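# Hook fallen bracket from tank onto free drip-rack peg

## Task

Using the hooked rod, retrieve the newly plated bracket lying on the bottom of the emptied tank, hang it through its hole on the unoccupied peg of the drip rack, then withdraw the rod from that hole. The robot must never touch any bracket directly, and the brackets already hanging on pegs must stay where they are.

## Robot and tools

Robot: two UR7e-type arms, left_arm and right_arm, each ending in a two-finger parallel gripper (pads 0 to 50 mm apart) with a wrist camera and a side block that juts up to 12 cm toward the gripper's -y axis and rotates with it. The left base sits near scene y = +0.346 m, the right near y = -0.385 m. The rod is the tool; brackets may only be touched by the rod.

Frames. Scene frame: origin at table height midway between the nominal bases, +z up, +x out over the table, left_arm on +y (camera image sides do not follow arm names). Each arm reports its end_effector_position (m), end_effector_quat_wxyz and velocities in its own base frame. Fixed cameras cam_high and cam_low and the table use the scene frame. Gripper axes: fingers point along +z, close along x; the reported point lies between the pads, with fingertips 17.5 mm further out. Reported poses can be a few centimetres off.

Row layout (used by both execute_actions and move): 18 numbers, all in [-1, 1], always for both arms. Numbers 1-9 are left: dx, dy, dz, rx, ry, rz, gripper position, force_limit, speed; numbers 10-18 are the same for the right. The six pose numbers are an offset, not a pose, measured from that arm's Hand target at the start of the action or move and along that Hand target's own axes. Scale: 1.0 = 0.6 m of travel or 180 degrees; rx, ry, rz form a single rotation vector. All zeros means ask nothing new of that arm. Gripper position: +1 fully open, about -0.65 pads meet, -1 means close until blocked. force_limit: -1 about 20 N, 0 about 102 N, +1 about 185 N per pad. speed: -1 20 mm/s, 0 85 mm/s, +1 150 mm/s; both start at +1. A 0 in a gripper slot is a real command, so resend the current gripper numbers to keep them.

execute_actions(actions, cameras): actions is a list of actions; each action is up to 15 rows, one per 1/30 s step, the last row held until step 15. Every row counts from the start pose of its action, so a repeated offset moves further. An empty list returns images and the scene number. cameras: list of names, ["all"], or []; an unknown name invalidates the call.

move(target, speed, blend, stop_force, zero, blocking, cameras): straight-line paths toward one row or a list of up to 15 rows, each row an offset from the same starting Hand targets (not chained). speed in m/s, 0.002 to 3.6, default 0.25 (turn rate twice that in rad/s); one value or one per target. blend in m rounds corners in a list; 0 stops at each. stop_force in N, 3 to 120, one value for both arms: ends an arm's path when it feels that much push against its motion; it then backs off slightly and its Hand target becomes that pose. Use it slowly for approaching contacts; omit it when moving away from something you press on, and do not rely on it while the gripper rotates. With stop_force every target must carry identical gripper numbers. zero (only with stop_force): true re-zeroes before moving, false accumulates. blocking=false returns after 0.5 s while the move runs (not allowed with stop_force). Paths ignore obstacles and the other arm; avoid paths passing near an arm's own base. Whole move capped at 10 s. The result adds a move: line such as done, off_target, moving, held or fault, plus limits (paced = pose clipped, held = a check withheld steps).

wait(seconds 0-3600): runs the scene with no new command. stop(): brakes a running move. zoom_image(camera, region [x0,y0,x1,y1] pixels, at most 504x504) on cam_high, cam_low, cam_left_wrist or cam_right_wrist from the latest images. zero_wrist_force(arm): tares that wrist sensor. read_manual: licence text only. finished_scene(scene): ends the scene irrevocably; call it only once the bracket hangs on the peg and the rod is out.

Results: Hand target is the last commanded pose after clipping; the next offsets count from it, and the gripper often rests short of it (resend or offset the gap). Orientation commands are clipped to 32 degrees from the measured one per step. object_status: 0 moving, 1 blocked while opening, 2 blocked while closing (a grip), 3 reached the commanded position or pads met (usually nothing held). Opening in mm is about (250 - position_measured) x 0.202. Wrist force and torque are in the gripper's own axes, with a third line showing the peak since last shown. Joint torques include gravity and friction. Velocity lines are omitted when joints are still.

Cautions: grip the rod with position -1 and confirm status 2 before lifting. Keep motions gentle: a contact force near 150 N or joint overload stops the arm for 10 s; fast touches hit harder and a target slightly past a firm surface can fault. Don't let the arms collide or close a gripper on the other arm. Don't drop the rod or bracket, let the bracket fall far, or leave anything off the table. Don't brush the hanging brackets. Holding loads or straining toward unreachable poses heats motors (MOTOR HOT at 70 °C, braked stop at 85 °C). The scene keeps running while you think, and loose objects may get bumped now and then.

Each tool is called as name(argument=value, ...) on one line, values as JSON.

## Session

execute_actions(actions=[])

Scene clock: 0.00 s.
left_arm: end_effector_position=(+0.1325, +0.0673, +0.3891) position_measured=3 object_status=3 end_effector_quat_wxyz=(+0.325, -0.475, +0.747, +0.332) | right_arm: end_effector_position=(+0.5696, +0.4876, +0.3060) position_measured=4 object_status=3 end_effector_quat_wxyz=(+0.122, +0.185, +0.904, +0.365)
Joint positions: left_arm=[-1.938 -2.395 1.955 -0.171 -1.702 1.709] | right_arm=[3.976 -1.882 -1.649 -0.404 1.721 -0.271]
Joint velocities: within noise
Joint torques (N m): no reading
Wrist force (N): no reading
Wrist torque (N m): no reading
Wrist force, peak (N): no reading
Hand target: left_arm +0.1325, +0.0673, +0.3891; +0.325, -0.475, +0.747, +0.332 | right_arm +0.5696, +0.4876, +0.3060; +0.122, +0.185, +0.904, +0.365
Tool commands: left_gripper/position=+1.0 left_gripper/force_limit=+1.0 left_gripper/speed=+1.0 right_gripper/position=+0.992157 right_gripper/force_limit=+1.0 right_gripper/speed=+1.0

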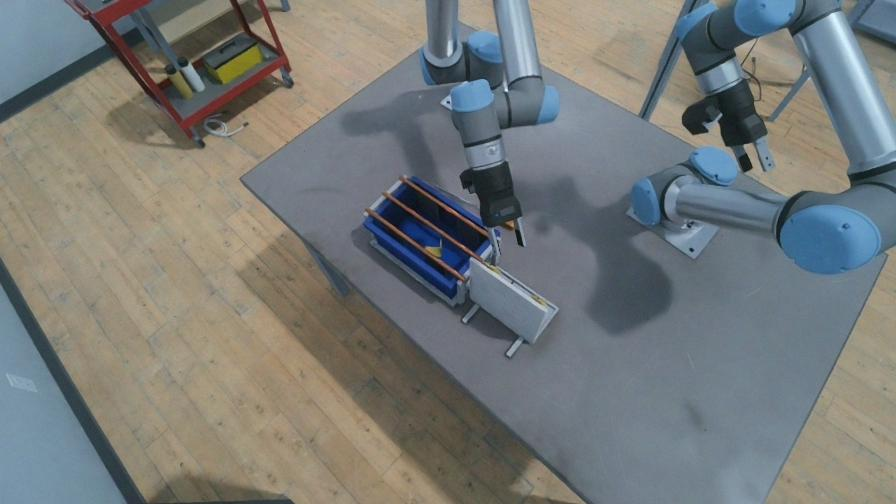

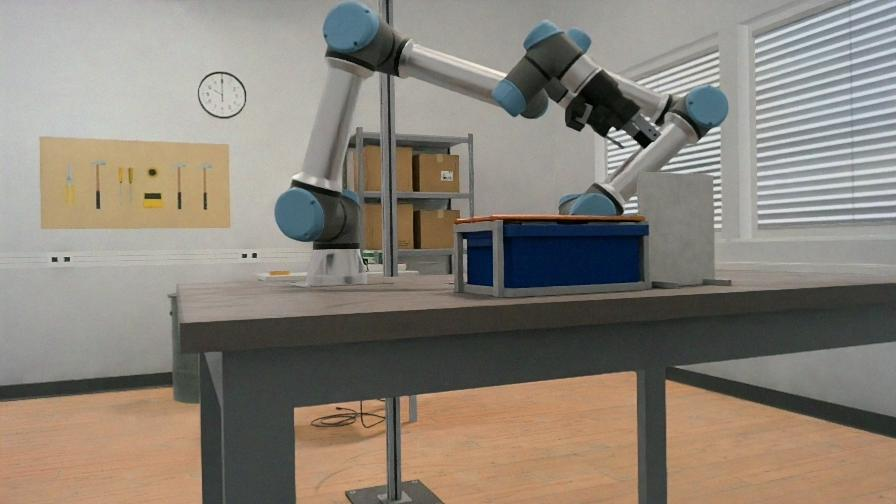

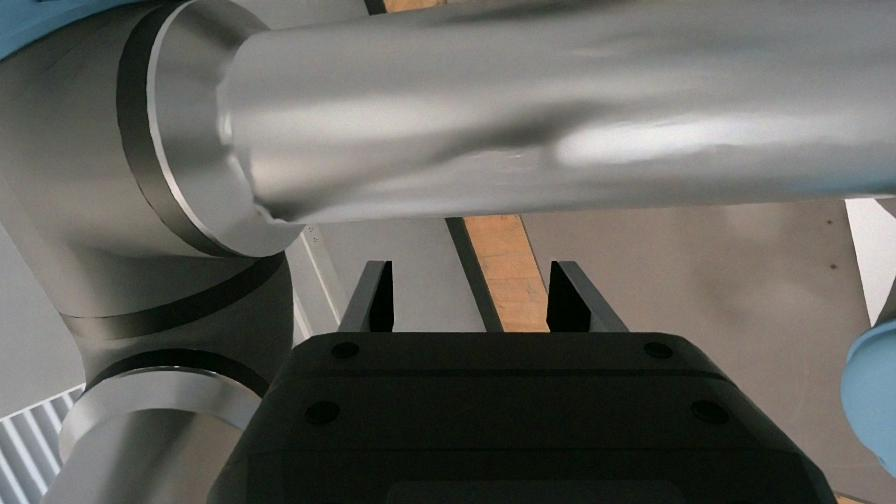

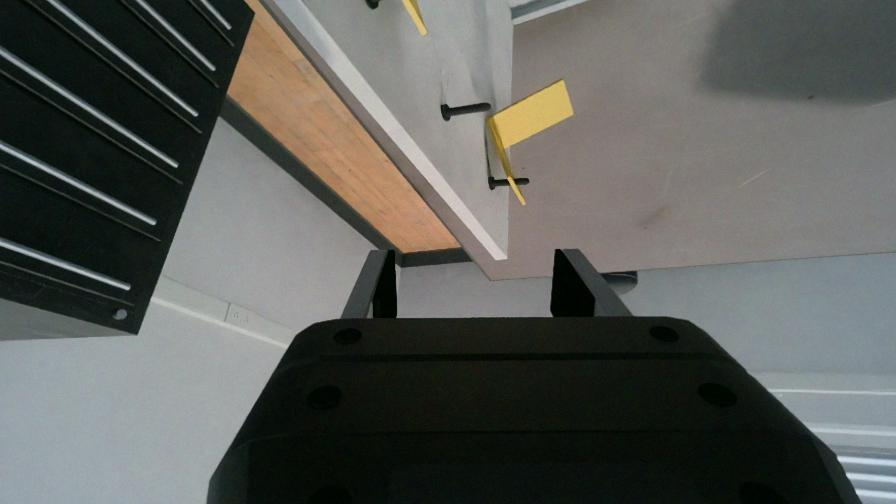

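zoom_image(camera="cam_high", region=[340, 150, 580, 380])

zoom_image(camera="cam_right_wrist", region=[240, 0, 640, 280])

zoom_image(camera="cam_low", region=[240, 80, 740, 360])

Scaled by 2.100 from the camera's image (finer frame: 1280x720).

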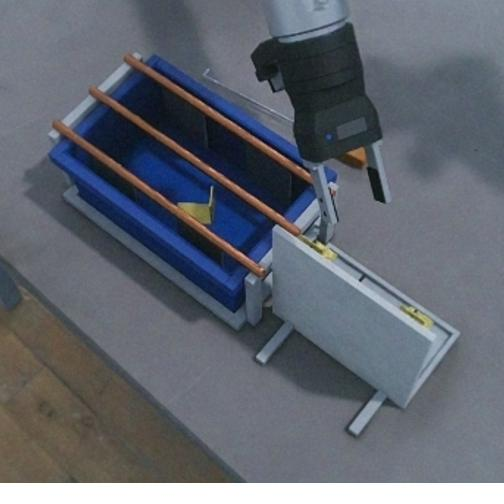

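Scaled by 1.260 from the camera's image (finer frame: 1280x720).

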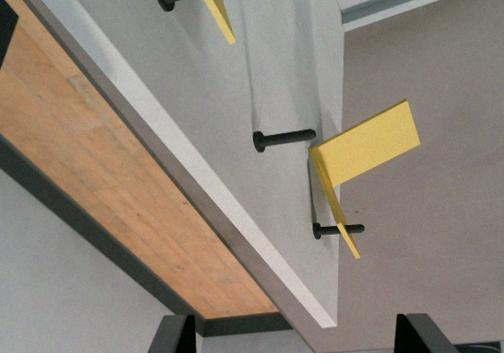

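Scaled by 1.008 from the camera's image (finer frame: 1280x720).

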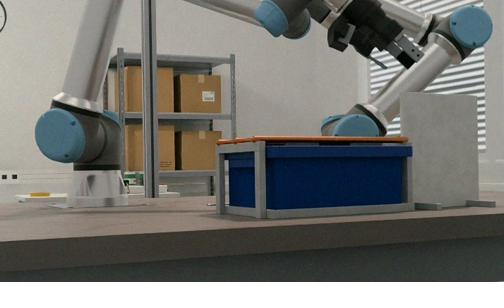

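move(target=[0,0,0,0,0,0,1,1,1,0.0223,-0.0747,-0.537,0.240,0.080,-0.1217,1,1,1], speed=0.4, cameras=["all"])

Scene clock: 77.67 s.
left_arm: end_effector_position=(+0.1325, +0.0673, +0.3891) position_measured=3 object_status=3 end_effector_quat_wxyz=(+0.325, -0.475, +0.747, +0.332) | right_arm: end_effector_position=(+0.4320, +0.2655, +0.5000) position_measured=3 object_status=3 end_effector_quat_wxyz=(+0.000, +0.000, +1.000, +0.000) end_effector_velocity=(-0.001, -0.001, +0.001) end_effector_angular_velocity=(-0.001, +0.001, +0.001)
Joint positions: left_arm=[-1.938 -2.395 1.955 -0.171 -1.702 1.709] | right_arm=[3.959 -1.66 -1.024 -2.029 1.571 -0.753]
Joint velocities: left_arm=[within noise] | right_arm=[0 0.001 0.002 -0.005 0 -0.001]
Joint torques (N m): left_arm=[0.89 13.29 -22.96 0.16 -0.09 -0.37] | right_arm=[-8.12 39.45 33.03 1.1 0.35 -0.81]
Wrist force (N): left_arm=[-0.1 0.0 0.0] | right_arm=[1.3 0.5 0.0]
Wrist torque (N m): left_arm=[0.01 0.02 0.00] | right_arm=[0.21 -0.16 0.20]
Wrist force, peak (N): left_arm=[0.1 0.1 0.4] | right_arm=[0.3 -0.2 3.1]
Hand target: left_arm +0.1325, +0.0673, +0.3891; +0.325, -0.475, +0.747, +0.332 | right_arm +0.4320, +0.2654, +0.5002; +0.000, +0.000, +1.000, +0.000
Off the commanded pose: left_arm 0.000 m, 0 deg | right_arm 0.000 m, 0 deg.
move: done
cam_right_wrist: T_world_to_cam=[[-0.9998, 0.01774, -0.00941, 0.44116], [0.01333, 0.93671, 0.34986, -0.41086], [0.01502, 0.34967, -0.93675, 0.49323]] pos_world=[0.43914, 0.20457, 0.60993]

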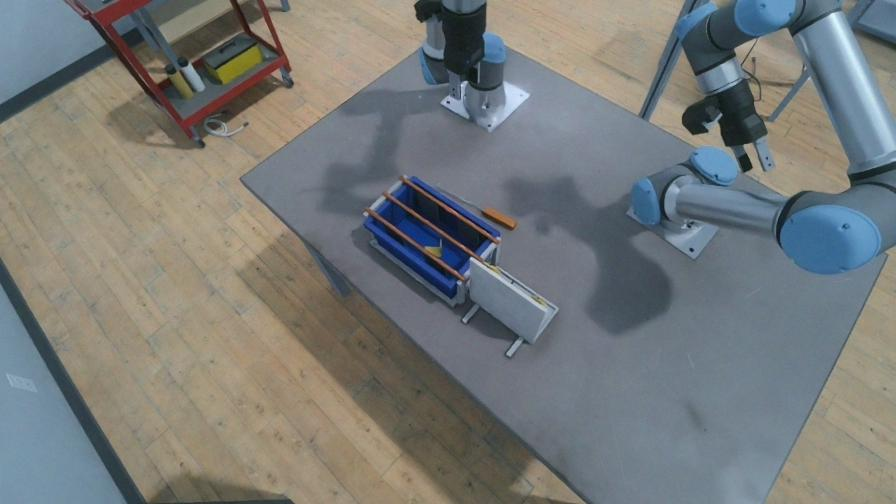

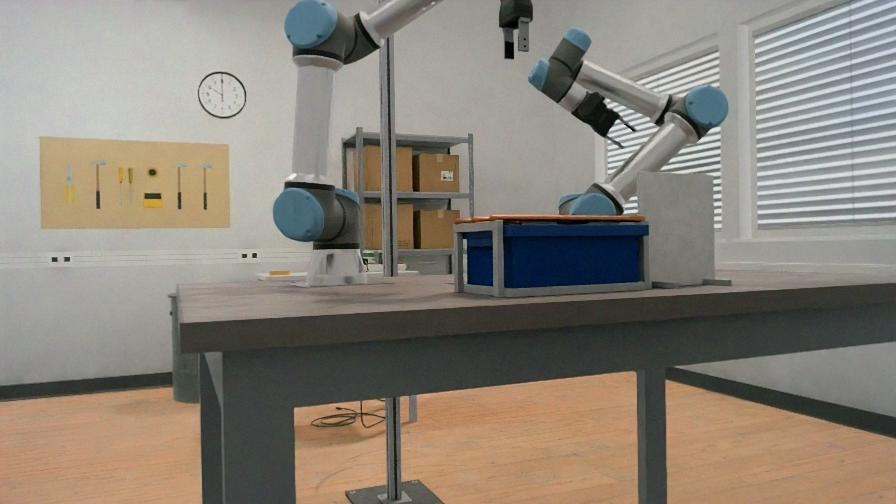

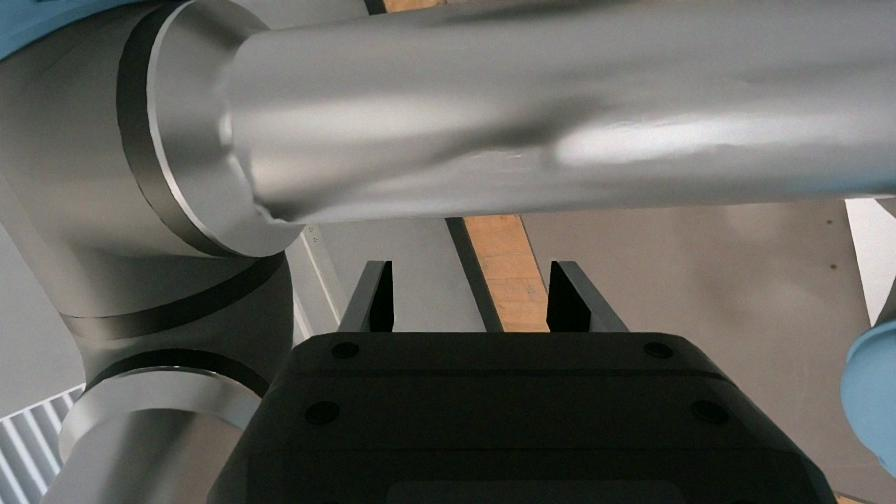

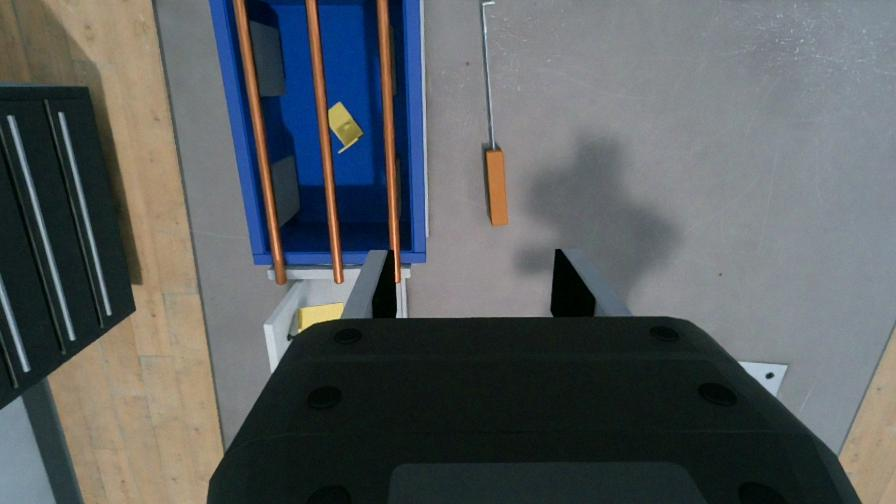

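zoom_image(camera="cam_right_wrist", region=[200, 0, 440, 260])

zoom_image(camera="cam_right_wrist", region=[430, 0, 560, 240])

Scaled by 1.938 from the camera's image (finer frame: 1280x720).

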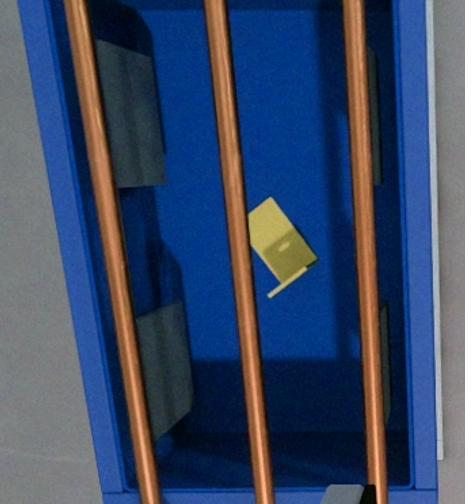

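Scaled by 2.100 from the camera's image (finer frame: 1280x720).

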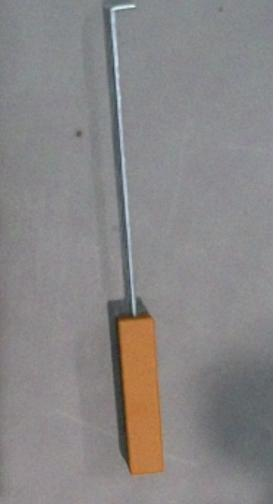

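move(target=[0,0,0,0,0,0,1,1,1,-0.1575,-0.169,0.4167,-0.139,0,0,1,1,1], speed=0.4, cameras=["cam_right_wrist"])

zoom_image(camera="cam_right_wrist", region=[250, 0, 650, 260])

Scene clock: 203.50 s.
left_arm: end_effector_position=(+0.1325, +0.0673, +0.3891) position_measured=3 object_status=3 end_effector_quat_wxyz=(+0.325, -0.475, +0.747, +0.332) | right_arm: end_effector_position=(+0.5265, +0.1639, +0.2504) position_measured=3 object_status=3 end_effector_quat_wxyz=(+0.000, +0.000, +0.976, +0.216) end_effector_velocity=(+0.001, +0.000, +0.001) end_effector_angular_velocity=(+0.002, -0.008, +0.002)
Joint positions: left_arm=[-1.938 -2.395 1.955 -0.171 -1.702 1.709] | right_arm=[3.499 -1.663 -1.78 -1.107 1.978 -1.179]
Joint velocities: left_arm=[within noise] | right_arm=[-0.001 0 -0.001 0.007 0 -0.004]
Joint torques (N m): left_arm=[0.59 13.03 -23.84 0.16 -0.2 -0.62] | right_arm=[-8.17 18 13.6 5.06 2.94 -1.13]
Wrist force (N): left_arm=[0.1 -0.1 0.1] | right_arm=[0.7 0.3 0.1]
Wrist torque (N m): left_arm=[-0.02 -0.02 0.01] | right_arm=[0.14 -0.08 0.07]
Wrist force, peak (N): left_arm=[0.0 0.1 0.4] | right_arm=[2.3 2.8 -3.5]
Hand target: left_arm +0.1325, +0.0673, +0.3891; +0.325, -0.475, +0.747, +0.332 | right_arm +0.5265, +0.1639, +0.2502; +0.000, +0.000, +0.976, +0.217
Off the commanded pose: left_arm 0.000 m, 0 deg | right_arm 0.000 m, 0 deg.
move: done
cam_right_wrist: T_world_to_cam=[[-0.99979, 0.02027, -0.00166, 0.53272], [0.01303, 0.70093, 0.71312, -0.28175], [0.01562, 0.71295, -0.70105, 0.17463]] pos_world=[0.53355, 0.06218, 0.32423]

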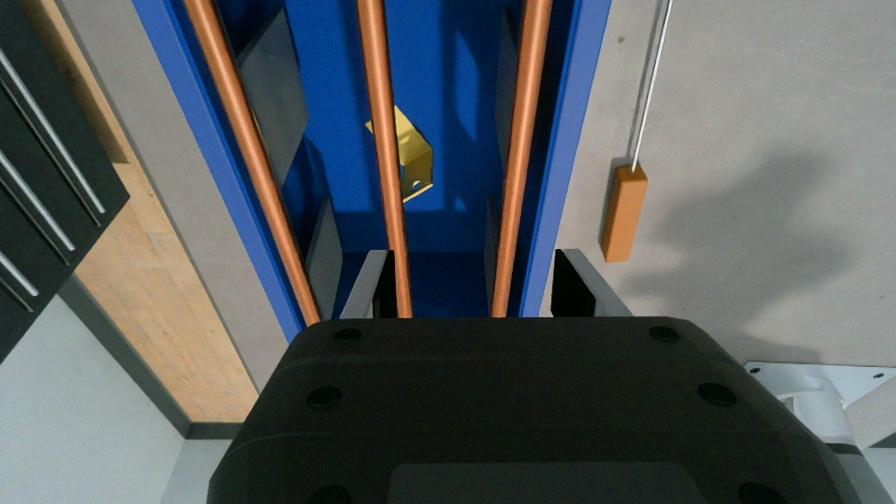

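Scaled by 1.260 from the camera's image (finer frame: 1280x720).

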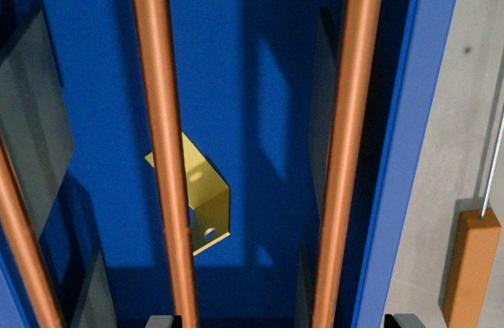

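zoom_image(camera="cam_right_wrist", region=[350, 80, 470, 220])

Scaled by 3.600 from the camera's image (finer frame: 1280x720).

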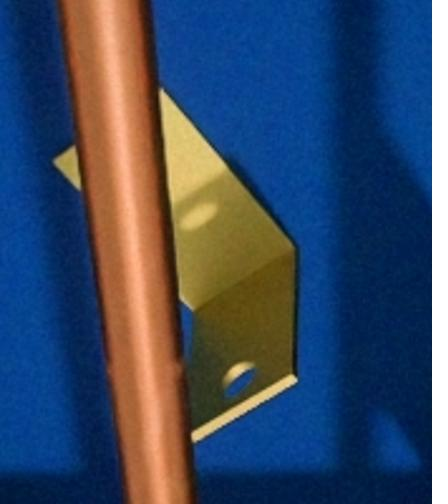

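move(target=[0.489,-0.6518,-0.1978,-0.3605,0.389,-0.5835,1,1,1,0,0,0,0,0,0,1,1,1], speed=0.4, cameras=["all"])

Scene clock: 259.77 s.
left_arm: end_effector_position=(+0.3755, -0.3018, +0.1486) position_measured=3 object_status=3 end_effector_quat_wxyz=(+0.216, +0.973, +0.081, +0.018) | right_arm: end_effector_position=(+0.5265, +0.1639, +0.2502) position_measured=3 object_status=3 end_effector_quat_wxyz=(+0.000, +0.000, +0.976, +0.217)
Joint positions: left_arm=[-0.83 -1.615 2.274 -2.603 -1.804 0.531] | right_arm=[3.499 -1.663 -1.781 -1.106 1.978 -1.179]
Joint torques (N m): left_arm=[3.95 -21.18 -29.77 -4.61 -2.79 -1.79] | right_arm=[-7.96 16.83 12.46 5.01 3.54 -1.36]
Wrist force (N): left_arm=[2.1 0.2 0.0] | right_arm=[0.8 0.1 0.0]
Wrist torque (N m): left_arm=[-0.38 -0.12 -0.44] | right_arm=[0.10 -0.10 0.08]
Wrist force, peak (N): left_arm=[2.2 0.5 1.2] | right_arm=[0.8 0.7 0.6]
Hand target: left_arm +0.3755, -0.3018, +0.1485; +0.216, +0.973, +0.081, +0.018 | right_arm +0.5265, +0.1639, +0.2502; +0.000, +0.000, +0.976, +0.217
Off the commanded pose: left_arm 0.000 m, 0 deg | right_arm 0.000 m, 0 deg.
move: done
cam_left_wrist: T_world_to_cam=[[0.98191, 0.18898, 0.01228, -0.30741], [0.12752, -0.70771, 0.6949, -0.3439], [0.14001, -0.68076, -0.719, -0.01805]] pos_world=[0.34823, -0.19757, 0.22978]
cam_right_wrist: T_world_to_cam=[[-0.9998, 0.02013, -0.00152, 0.53268], [0.01303, 0.70078, 0.71326, -0.28164], [0.01542, 0.7131, -0.7009, 0.17454]] pos_world=[0.53355, 0.06218, 0.32403]

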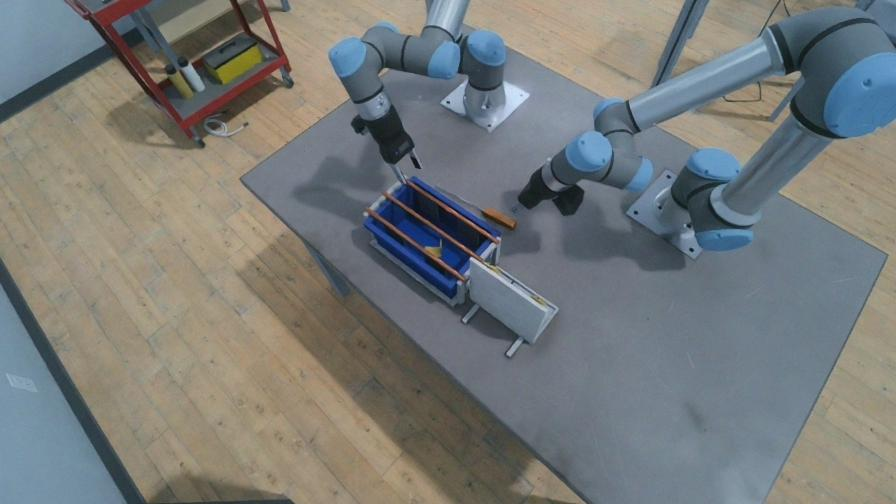

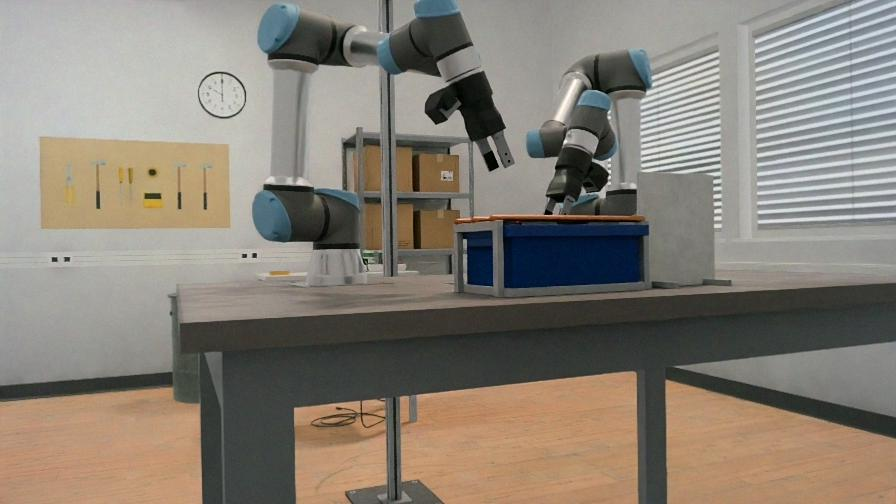

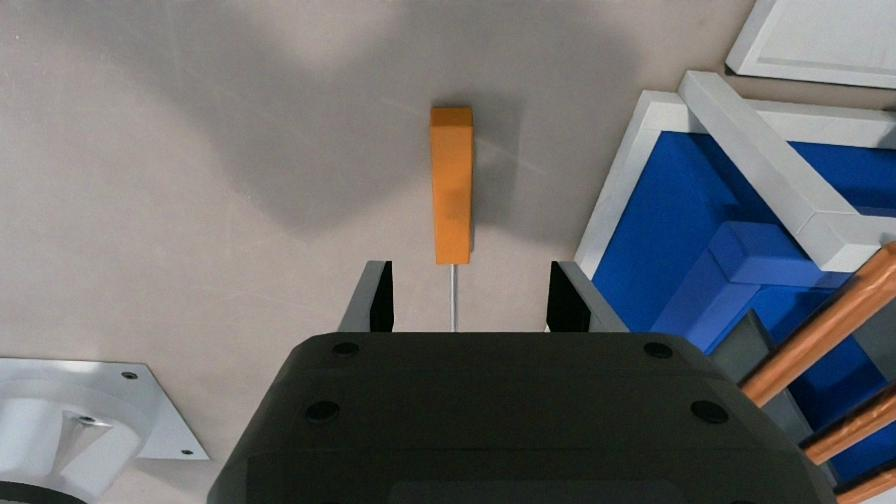

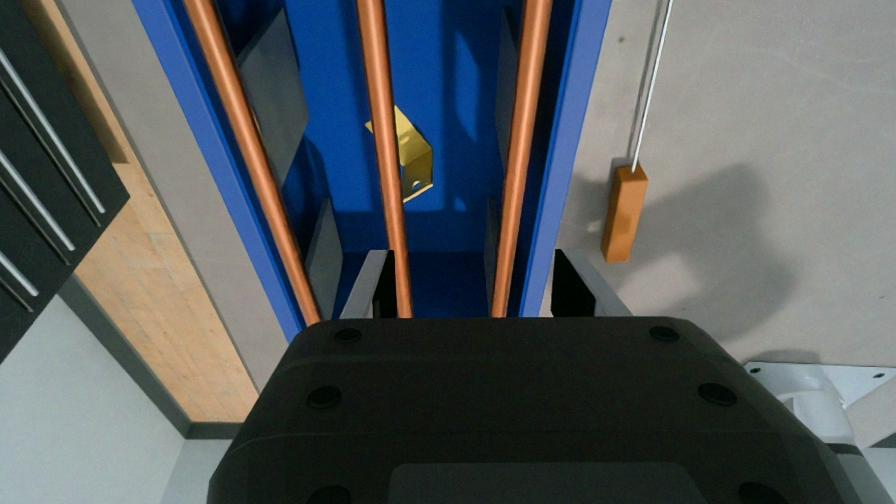

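move(target=[-0.0013,-0.014,0.2223,0,0.0047,-0.0101,1,1,1,0,0,0,0,0,0,1,1,1], speed=0.1, stop_force=12, cameras=["cam_left_wrist","cam_right_wrist"])

Scene clock: 286.30 s.
left_arm: end_effector_position=(+0.3827, -0.3501, +0.0242) position_measured=3 object_status=3 end_effector_quat_wxyz=(+0.216, +0.971, +0.098, +0.021) | right_arm: end_effector_position=(+0.5265, +0.1639, +0.2502) position_measured=3 object_status=3 end_effector_quat_wxyz=(+0.000, +0.000, +0.976, +0.217)
Joint positions: left_arm=[-0.903 -1.247 2.321 -3.04 -1.763 0.429] | right_arm=[3.499 -1.663 -1.781 -1.106 1.978 -1.179]
Joint torques (N m): left_arm=[7.49 -19.74 -9.11 -4.75 -3.27 1.6] | right_arm=[-7.35 17.61 12.57 4.87 3.49 -1.24]
Wrist force (N): left_arm=[1.8 0.3 0.2] | right_arm=[0.6 0.5 0.2]
Wrist torque (N m): left_arm=[-0.37 -0.04 -0.36] | right_arm=[0.17 -0.06 0.09]
Wrist force, peak (N): left_arm=[2.2 0.3 -1.5] | right_arm=[0.8 0.8 0.4]
Hand target: left_arm +0.3827, -0.3501, +0.0241; +0.216, +0.971, +0.098, +0.021 | right_arm +0.5265, +0.1639, +0.2502; +0.000, +0.000, +0.976, +0.217
Off the commanded pose: left_arm 0.000 m, 0 deg | right_arm 0.000 m, 0 deg.
move: done
cam_left_wrist: T_world_to_cam=[[0.97468, 0.22327, 0.01226, -0.28899], [0.15225, -0.70281, 0.6949, -0.30044], [0.16376, -0.67544, -0.719, -0.1486]] pos_world=[0.35175, -0.24699, 0.10548]
cam_right_wrist: T_world_to_cam=[[-0.9998, 0.02013, -0.00152, 0.53268], [0.01303, 0.70078, 0.71326, -0.28164], [0.01542, 0.7131, -0.7009, 0.17454]] pos_world=[0.53355, 0.06218, 0.32403]

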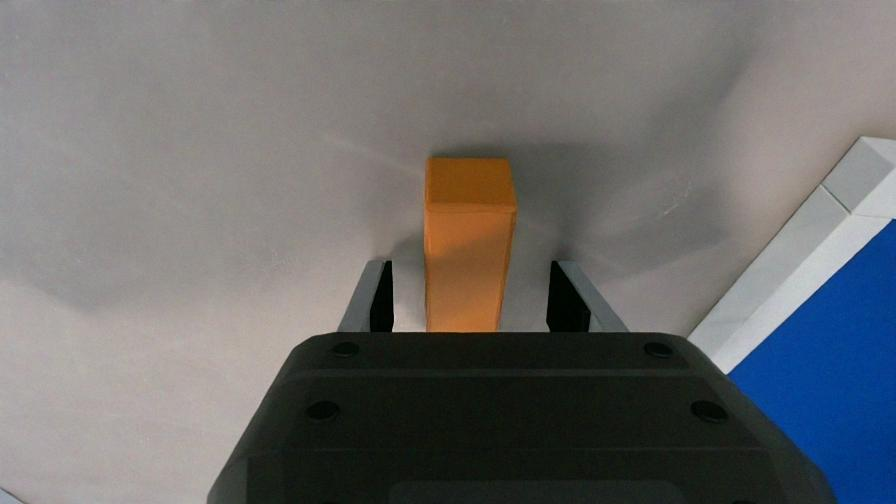

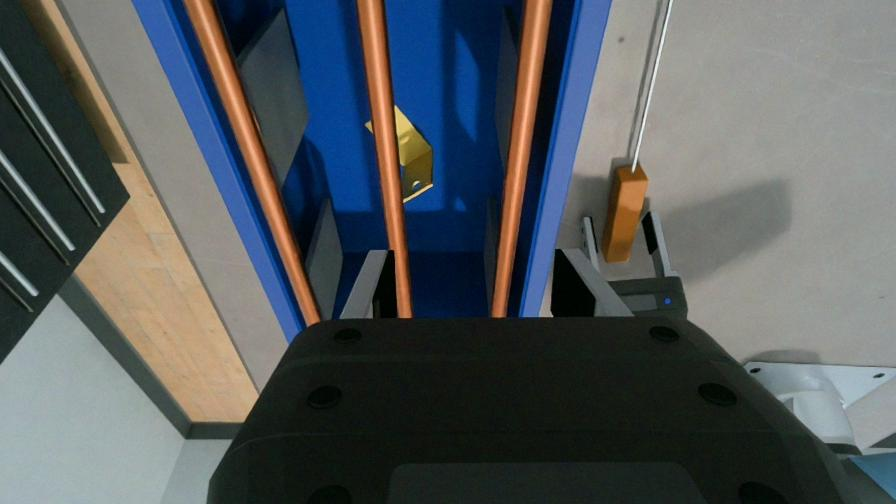

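move(target=[0,0,0,0,0,0,-1,-0.5,-0.6,0,0,0,0,0,0,1,1,1], cameras=["cam_left_wrist"])

Scene clock: 295.23 s.
left_arm: end_effector_position=(+0.3827, -0.3501, +0.0241) position_measured=145 object_status=2 end_effector_quat_wxyz=(+0.216, +0.971, +0.098, +0.021) | right_arm: end_effector_position=(+0.5265, +0.1639, +0.2502) position_measured=3 object_status=3 end_effector_quat_wxyz=(+0.000, +0.000, +0.976, +0.217)
Joint positions: left_arm=[-0.903 -1.247 2.321 -3.04 -1.763 0.429] | right_arm=[3.499 -1.663 -1.781 -1.106 1.978 -1.179]
Joint torques (N m): left_arm=[6.25 -19.25 -9.07 -4.17 -2.47 1.17] | right_arm=[-7.29 17.6 12.55 4.86 3.62 -1.23]
Wrist force (N): left_arm=[1.8 0.7 -1.0] | right_arm=[0.9 0.4 0.2]
Wrist torque (N m): left_arm=[-0.38 -0.04 -0.35] | right_arm=[0.16 -0.11 0.07]
Wrist force, peak (N): left_arm=[2.0 0.8 -0.9] | right_arm=[1.0 0.5 0.4]
Hand target: left_arm +0.3827, -0.3501, +0.0241; +0.216, +0.971, +0.098, +0.021 | right_arm +0.5265, +0.1639, +0.2502; +0.000, +0.000, +0.976, +0.217
Off the commanded pose: left_arm 0.000 m, 0 deg | right_arm 0.000 m, 0 deg.
move: done
cam_left_wrist: T_world_to_cam=[[0.97467, 0.22332, 0.01221, -0.28899], [0.15233, -0.70284, 0.69485, -0.30033], [0.16375, -0.67539, -0.71905, -0.14858]] pos_world=[0.35175, -0.2469, 0.10538]

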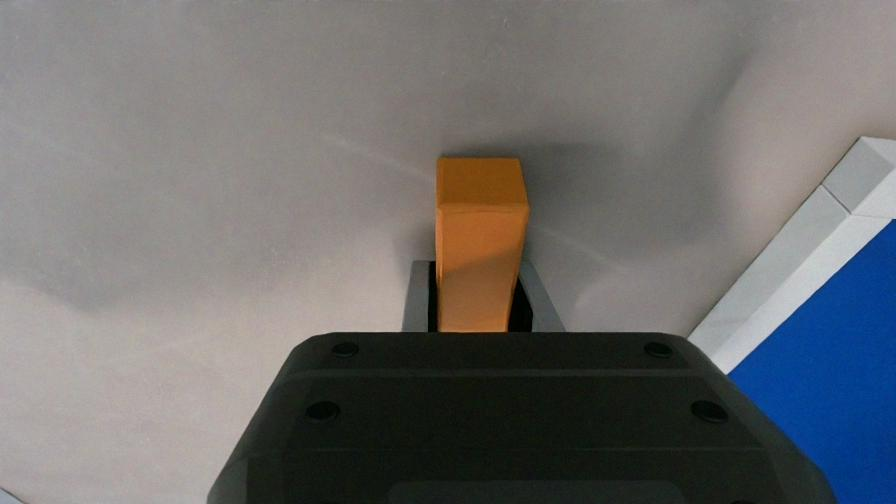

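move(target=[[0,0.0423,-0.0907,0,0,0,-1,-0.5,-0.6,0,-0.0463,-0.0583,-0.05,0,0,1,1,1],[-0.0363,0.0473,-0.5222,0,0,0,-1,-0.5,-0.6,0,-0.0463,-0.0583,-0.05,0,0,1,1,1],[-0.0363,0.0473,-0.5222,0.3989,0.1758,0.4825,-1,-0.5,-0.6,0,-0.0463,-0.0583,-0.05,0,0,1,1,1]], speed=[0.15,0.3,0.45], blend=[0.02,0.03,0], cameras=["cam_high","cam_low","cam_right_wrist"])

Scene clock: 341.47 s.
left_arm: end_effector_position=(+0.3403, -0.2496, +0.3201) position_measured=145 object_status=2 end_effector_quat_wxyz=(-0.431, +0.677, -0.503, +0.321) | right_arm: end_effector_position=(+0.5264, +0.1240, +0.2701) position_measured=3 object_status=3 end_effector_quat_wxyz=(+0.000, +0.000, +0.956, +0.292)
Joint positions: left_arm=[-1.628 -1.946 2.124 -1.114 -0.552 0.857] | right_arm=[3.358 -1.656 -1.784 -1.128 2.149 -1.311]
Joint torques (N m): left_arm=[-0.78 3.38 -31.44 -0.36 1.46 1.31] | right_arm=[-5 15.01 12.79 4.87 3.9 -1.1]
Wrist force (N): left_arm=[1.8 0.3 -1.7] | right_arm=[0.6 0.2 0.2]
Wrist torque (N m): left_arm=[0.41 0.15 -0.01] | right_arm=[0.11 -0.06 0.04]
Wrist force, peak (N): left_arm=[1.9 -1.6 2.4] | right_arm=[0.5 1.7 1.3]
Hand target: left_arm +0.3403, -0.2496, +0.3200; -0.432, +0.677, -0.503, +0.320 | right_arm +0.5264, +0.1240, +0.2701; +0.000, +0.000, +0.956, +0.292
Off the commanded pose: left_arm 0.000 m, 0 deg | right_arm 0.000 m, 0 deg.
move: done
cam_right_wrist: T_world_to_cam=[[-0.9998, 0.02006, 0.00157, 0.53269], [0.01293, 0.58055, 0.81412, -0.28015], [0.01542, 0.81398, -0.58069, 0.17205]] pos_world=[0.53355, 0.01191, 0.32715]

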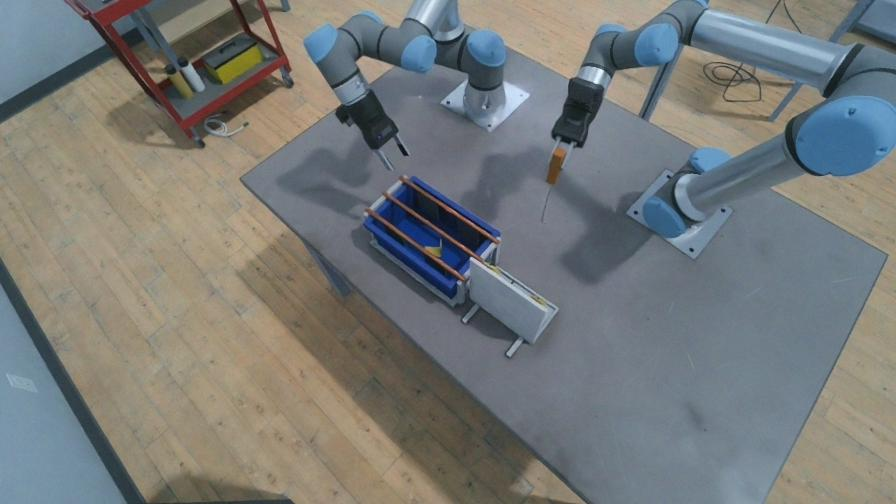

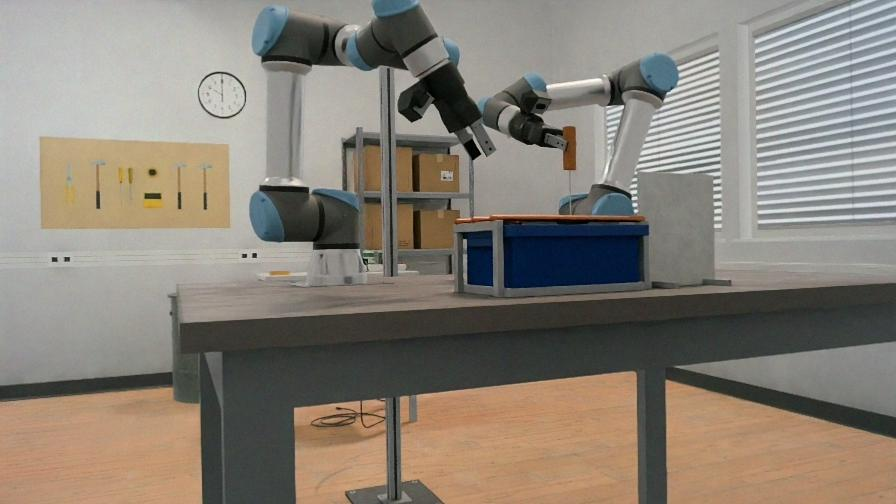

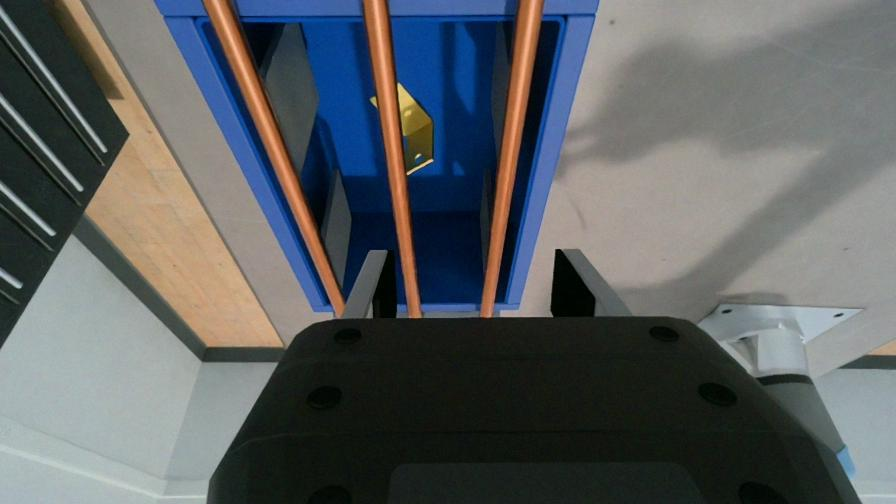

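move(target=[[0,-0.136,-0.0633,0,0,0,-1,-0.5,-0.6,0,0,0,0,0,0,1,1,1],[0.3942,-0.2532,0.1882,0,0,0,-1,-0.5,-0.6,0,0,0,0,0,0,1,1,1]], speed=0.25, blend=[0.04,0], cameras=["cam_high","cam_low","cam_right_wrist"])

zoom_image(camera="cam_right_wrist", region=[330, 0, 550, 200])

zoom_image(camera="cam_high", region=[350, 80, 570, 310])

Scene clock: 354.43 s.
left_arm: end_effector_position=(+0.5680, -0.4279, +0.4101) position_measured=145 object_status=2 end_effector_quat_wxyz=(-0.432, +0.677, -0.503, +0.320) | right_arm: end_effector_position=(+0.5264, +0.1240, +0.2701) position_measured=3 object_status=3 end_effector_quat_wxyz=(+0.000, +0.000, +0.956, +0.292)
Joint positions: left_arm=[-1.188 -1.322 1.51 -1.949 -0.444 1.78] | right_arm=[3.358 -1.656 -1.784 -1.128 2.149 -1.311]
Joint torques (N m): left_arm=[4.29 -27.3 -38.91 -4.25 4.96 1.07] | right_arm=[-4.61 16.04 13.12 4.29 3.96 -1.14]
Wrist force (N): left_arm=[1.8 0.6 -2.3] | right_arm=[0.7 0.5 0.2]
Wrist torque (N m): left_arm=[0.47 0.13 -0.01] | right_arm=[0.15 -0.08 0.04]
Wrist force, peak (N): left_arm=[1.7 4.6 -0.3] | right_arm=[1.0 0.7 0.2]
Hand target: left_arm +0.5681, -0.4279, +0.4101; -0.432, +0.677, -0.503, +0.320 | right_arm +0.5264, +0.1240, +0.2701; +0.000, +0.000, +0.956, +0.292
Off the commanded pose: left_arm 0.000 m, 0 deg | right_arm 0.000 m, 0 deg.
move: done
cam_right_wrist: T_world_to_cam=[[-0.9998, 0.02006, 0.00157, 0.53269], [0.01293, 0.58055, 0.81412, -0.28015], [0.01542, 0.81398, -0.58069, 0.17205]] pos_world=[0.53355, 0.01191, 0.32715]

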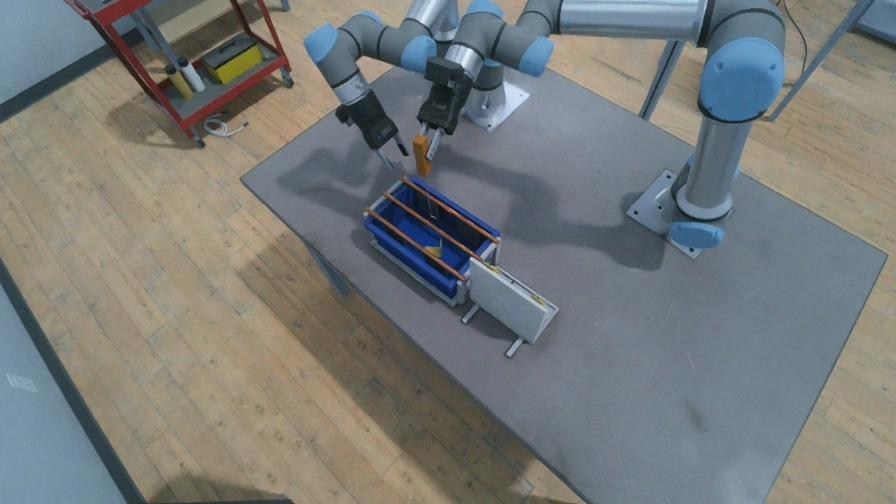

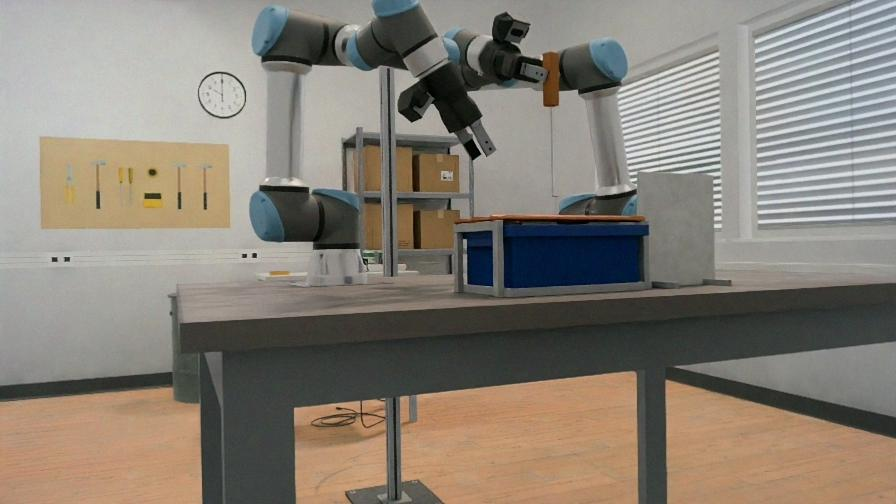

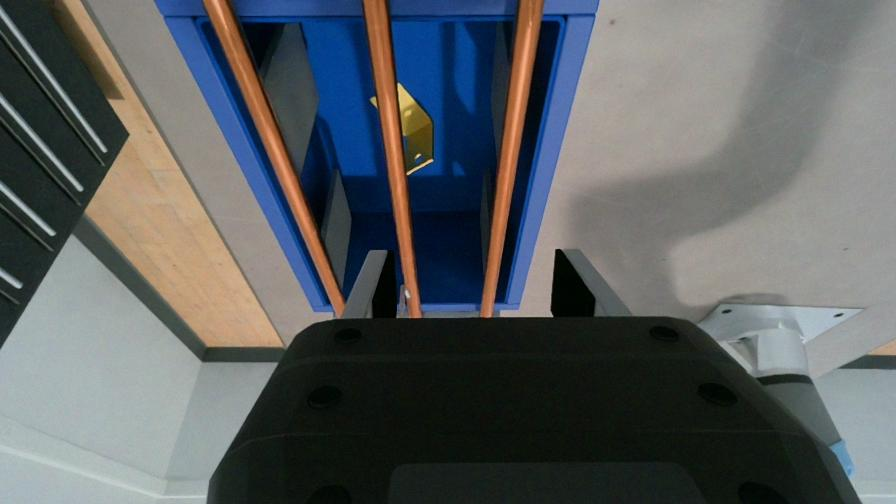

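Scaled by 2.291 from the camera's image (finer frame: 1280x720).

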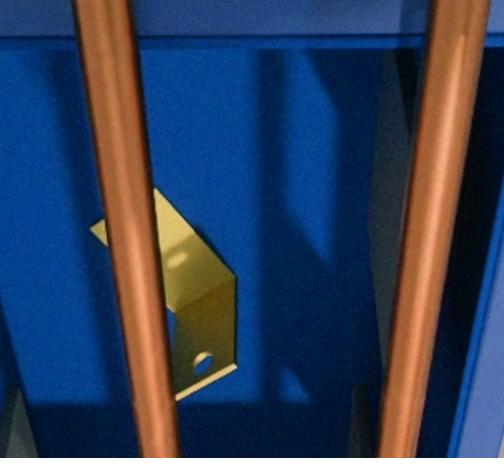

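Scaled by 2.191 from the camera's image (finer frame: 1280x720).

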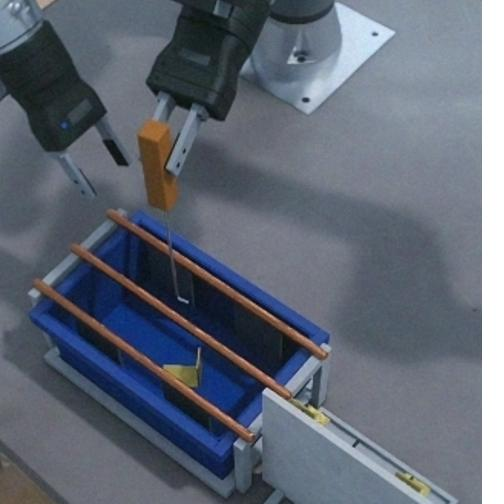

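move(target=[0.044,0.0518,-0.0713,0.0556,-0.0188,0.0403,-1,-0.5,-0.6,0,0,0,0,0,0,1,1,1], speed=0.2, cameras=["cam_high","cam_right_wrist"])

zoom_image(camera="cam_right_wrist", region=[350, 100, 550, 320])

zoom_image(camera="cam_high", region=[380, 140, 500, 280])

Scene clock: 409.17 s.
left_arm: end_effector_position=(+0.5260, -0.4682, +0.3999) position_measured=145 object_status=2 end_effector_quat_wxyz=(-0.523, +0.613, -0.502, +0.315) | right_arm: end_effector_position=(+0.5264, +0.1240, +0.2701) position_measured=3 object_status=3 end_effector_quat_wxyz=(+0.000, +0.000, +0.956, +0.292)
Joint positions: left_arm=[-1.303 -1.264 1.455 -1.487 -0.268 1.43] | right_arm=[3.358 -1.656 -1.784 -1.128 2.149 -1.311]
Joint torques (N m): left_arm=[-5.1 -53.89 -21.27 -1.28 4.57 -1.01] | right_arm=[-5.33 15.81 12.87 4.01 3.86 -1.09]
Wrist force (N): left_arm=[1.9 0.5 -2.3] | right_arm=[0.9 0.2 -0.1]
Wrist torque (N m): left_arm=[0.57 0.20 -0.04] | right_arm=[0.11 -0.11 0.04]
Wrist force, peak (N): left_arm=[2.6 1.8 -3.6] | right_arm=[0.9 0.6 0.0]
Hand target: left_arm +0.5260, -0.4682, +0.4000; -0.523, +0.613, -0.502, +0.315 | right_arm +0.5264, +0.1240, +0.2701; +0.000, +0.000, +0.956, +0.292
Off the commanded pose: left_arm 0.000 m, 0 deg | right_arm 0.000 m, 0 deg.
move: done
cam_right_wrist: T_world_to_cam=[[-0.9998, 0.02006, 0.00157, 0.53269], [0.01293, 0.58055, 0.81412, -0.28015], [0.01542, 0.81398, -0.58069, 0.17205]] pos_world=[0.53355, 0.01191, 0.32715]

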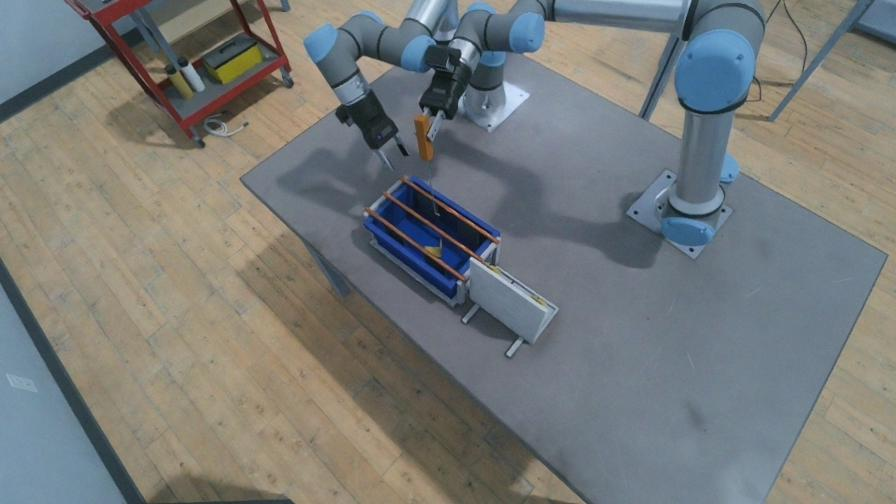

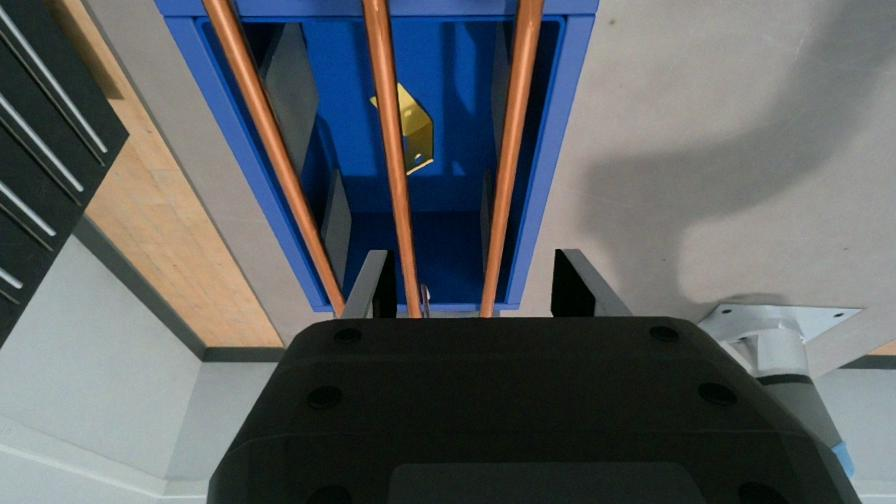

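Scaled by 2.291 from the camera's image (finer frame: 1280x720).

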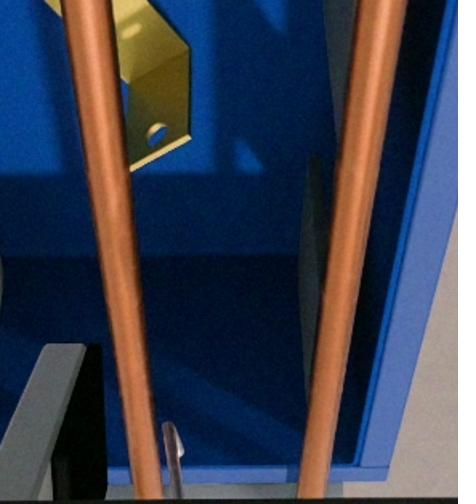

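Scaled by 3.600 from the camera's image (finer frame: 1280x720).

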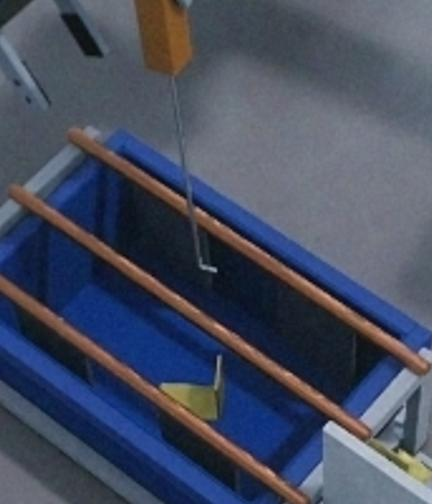

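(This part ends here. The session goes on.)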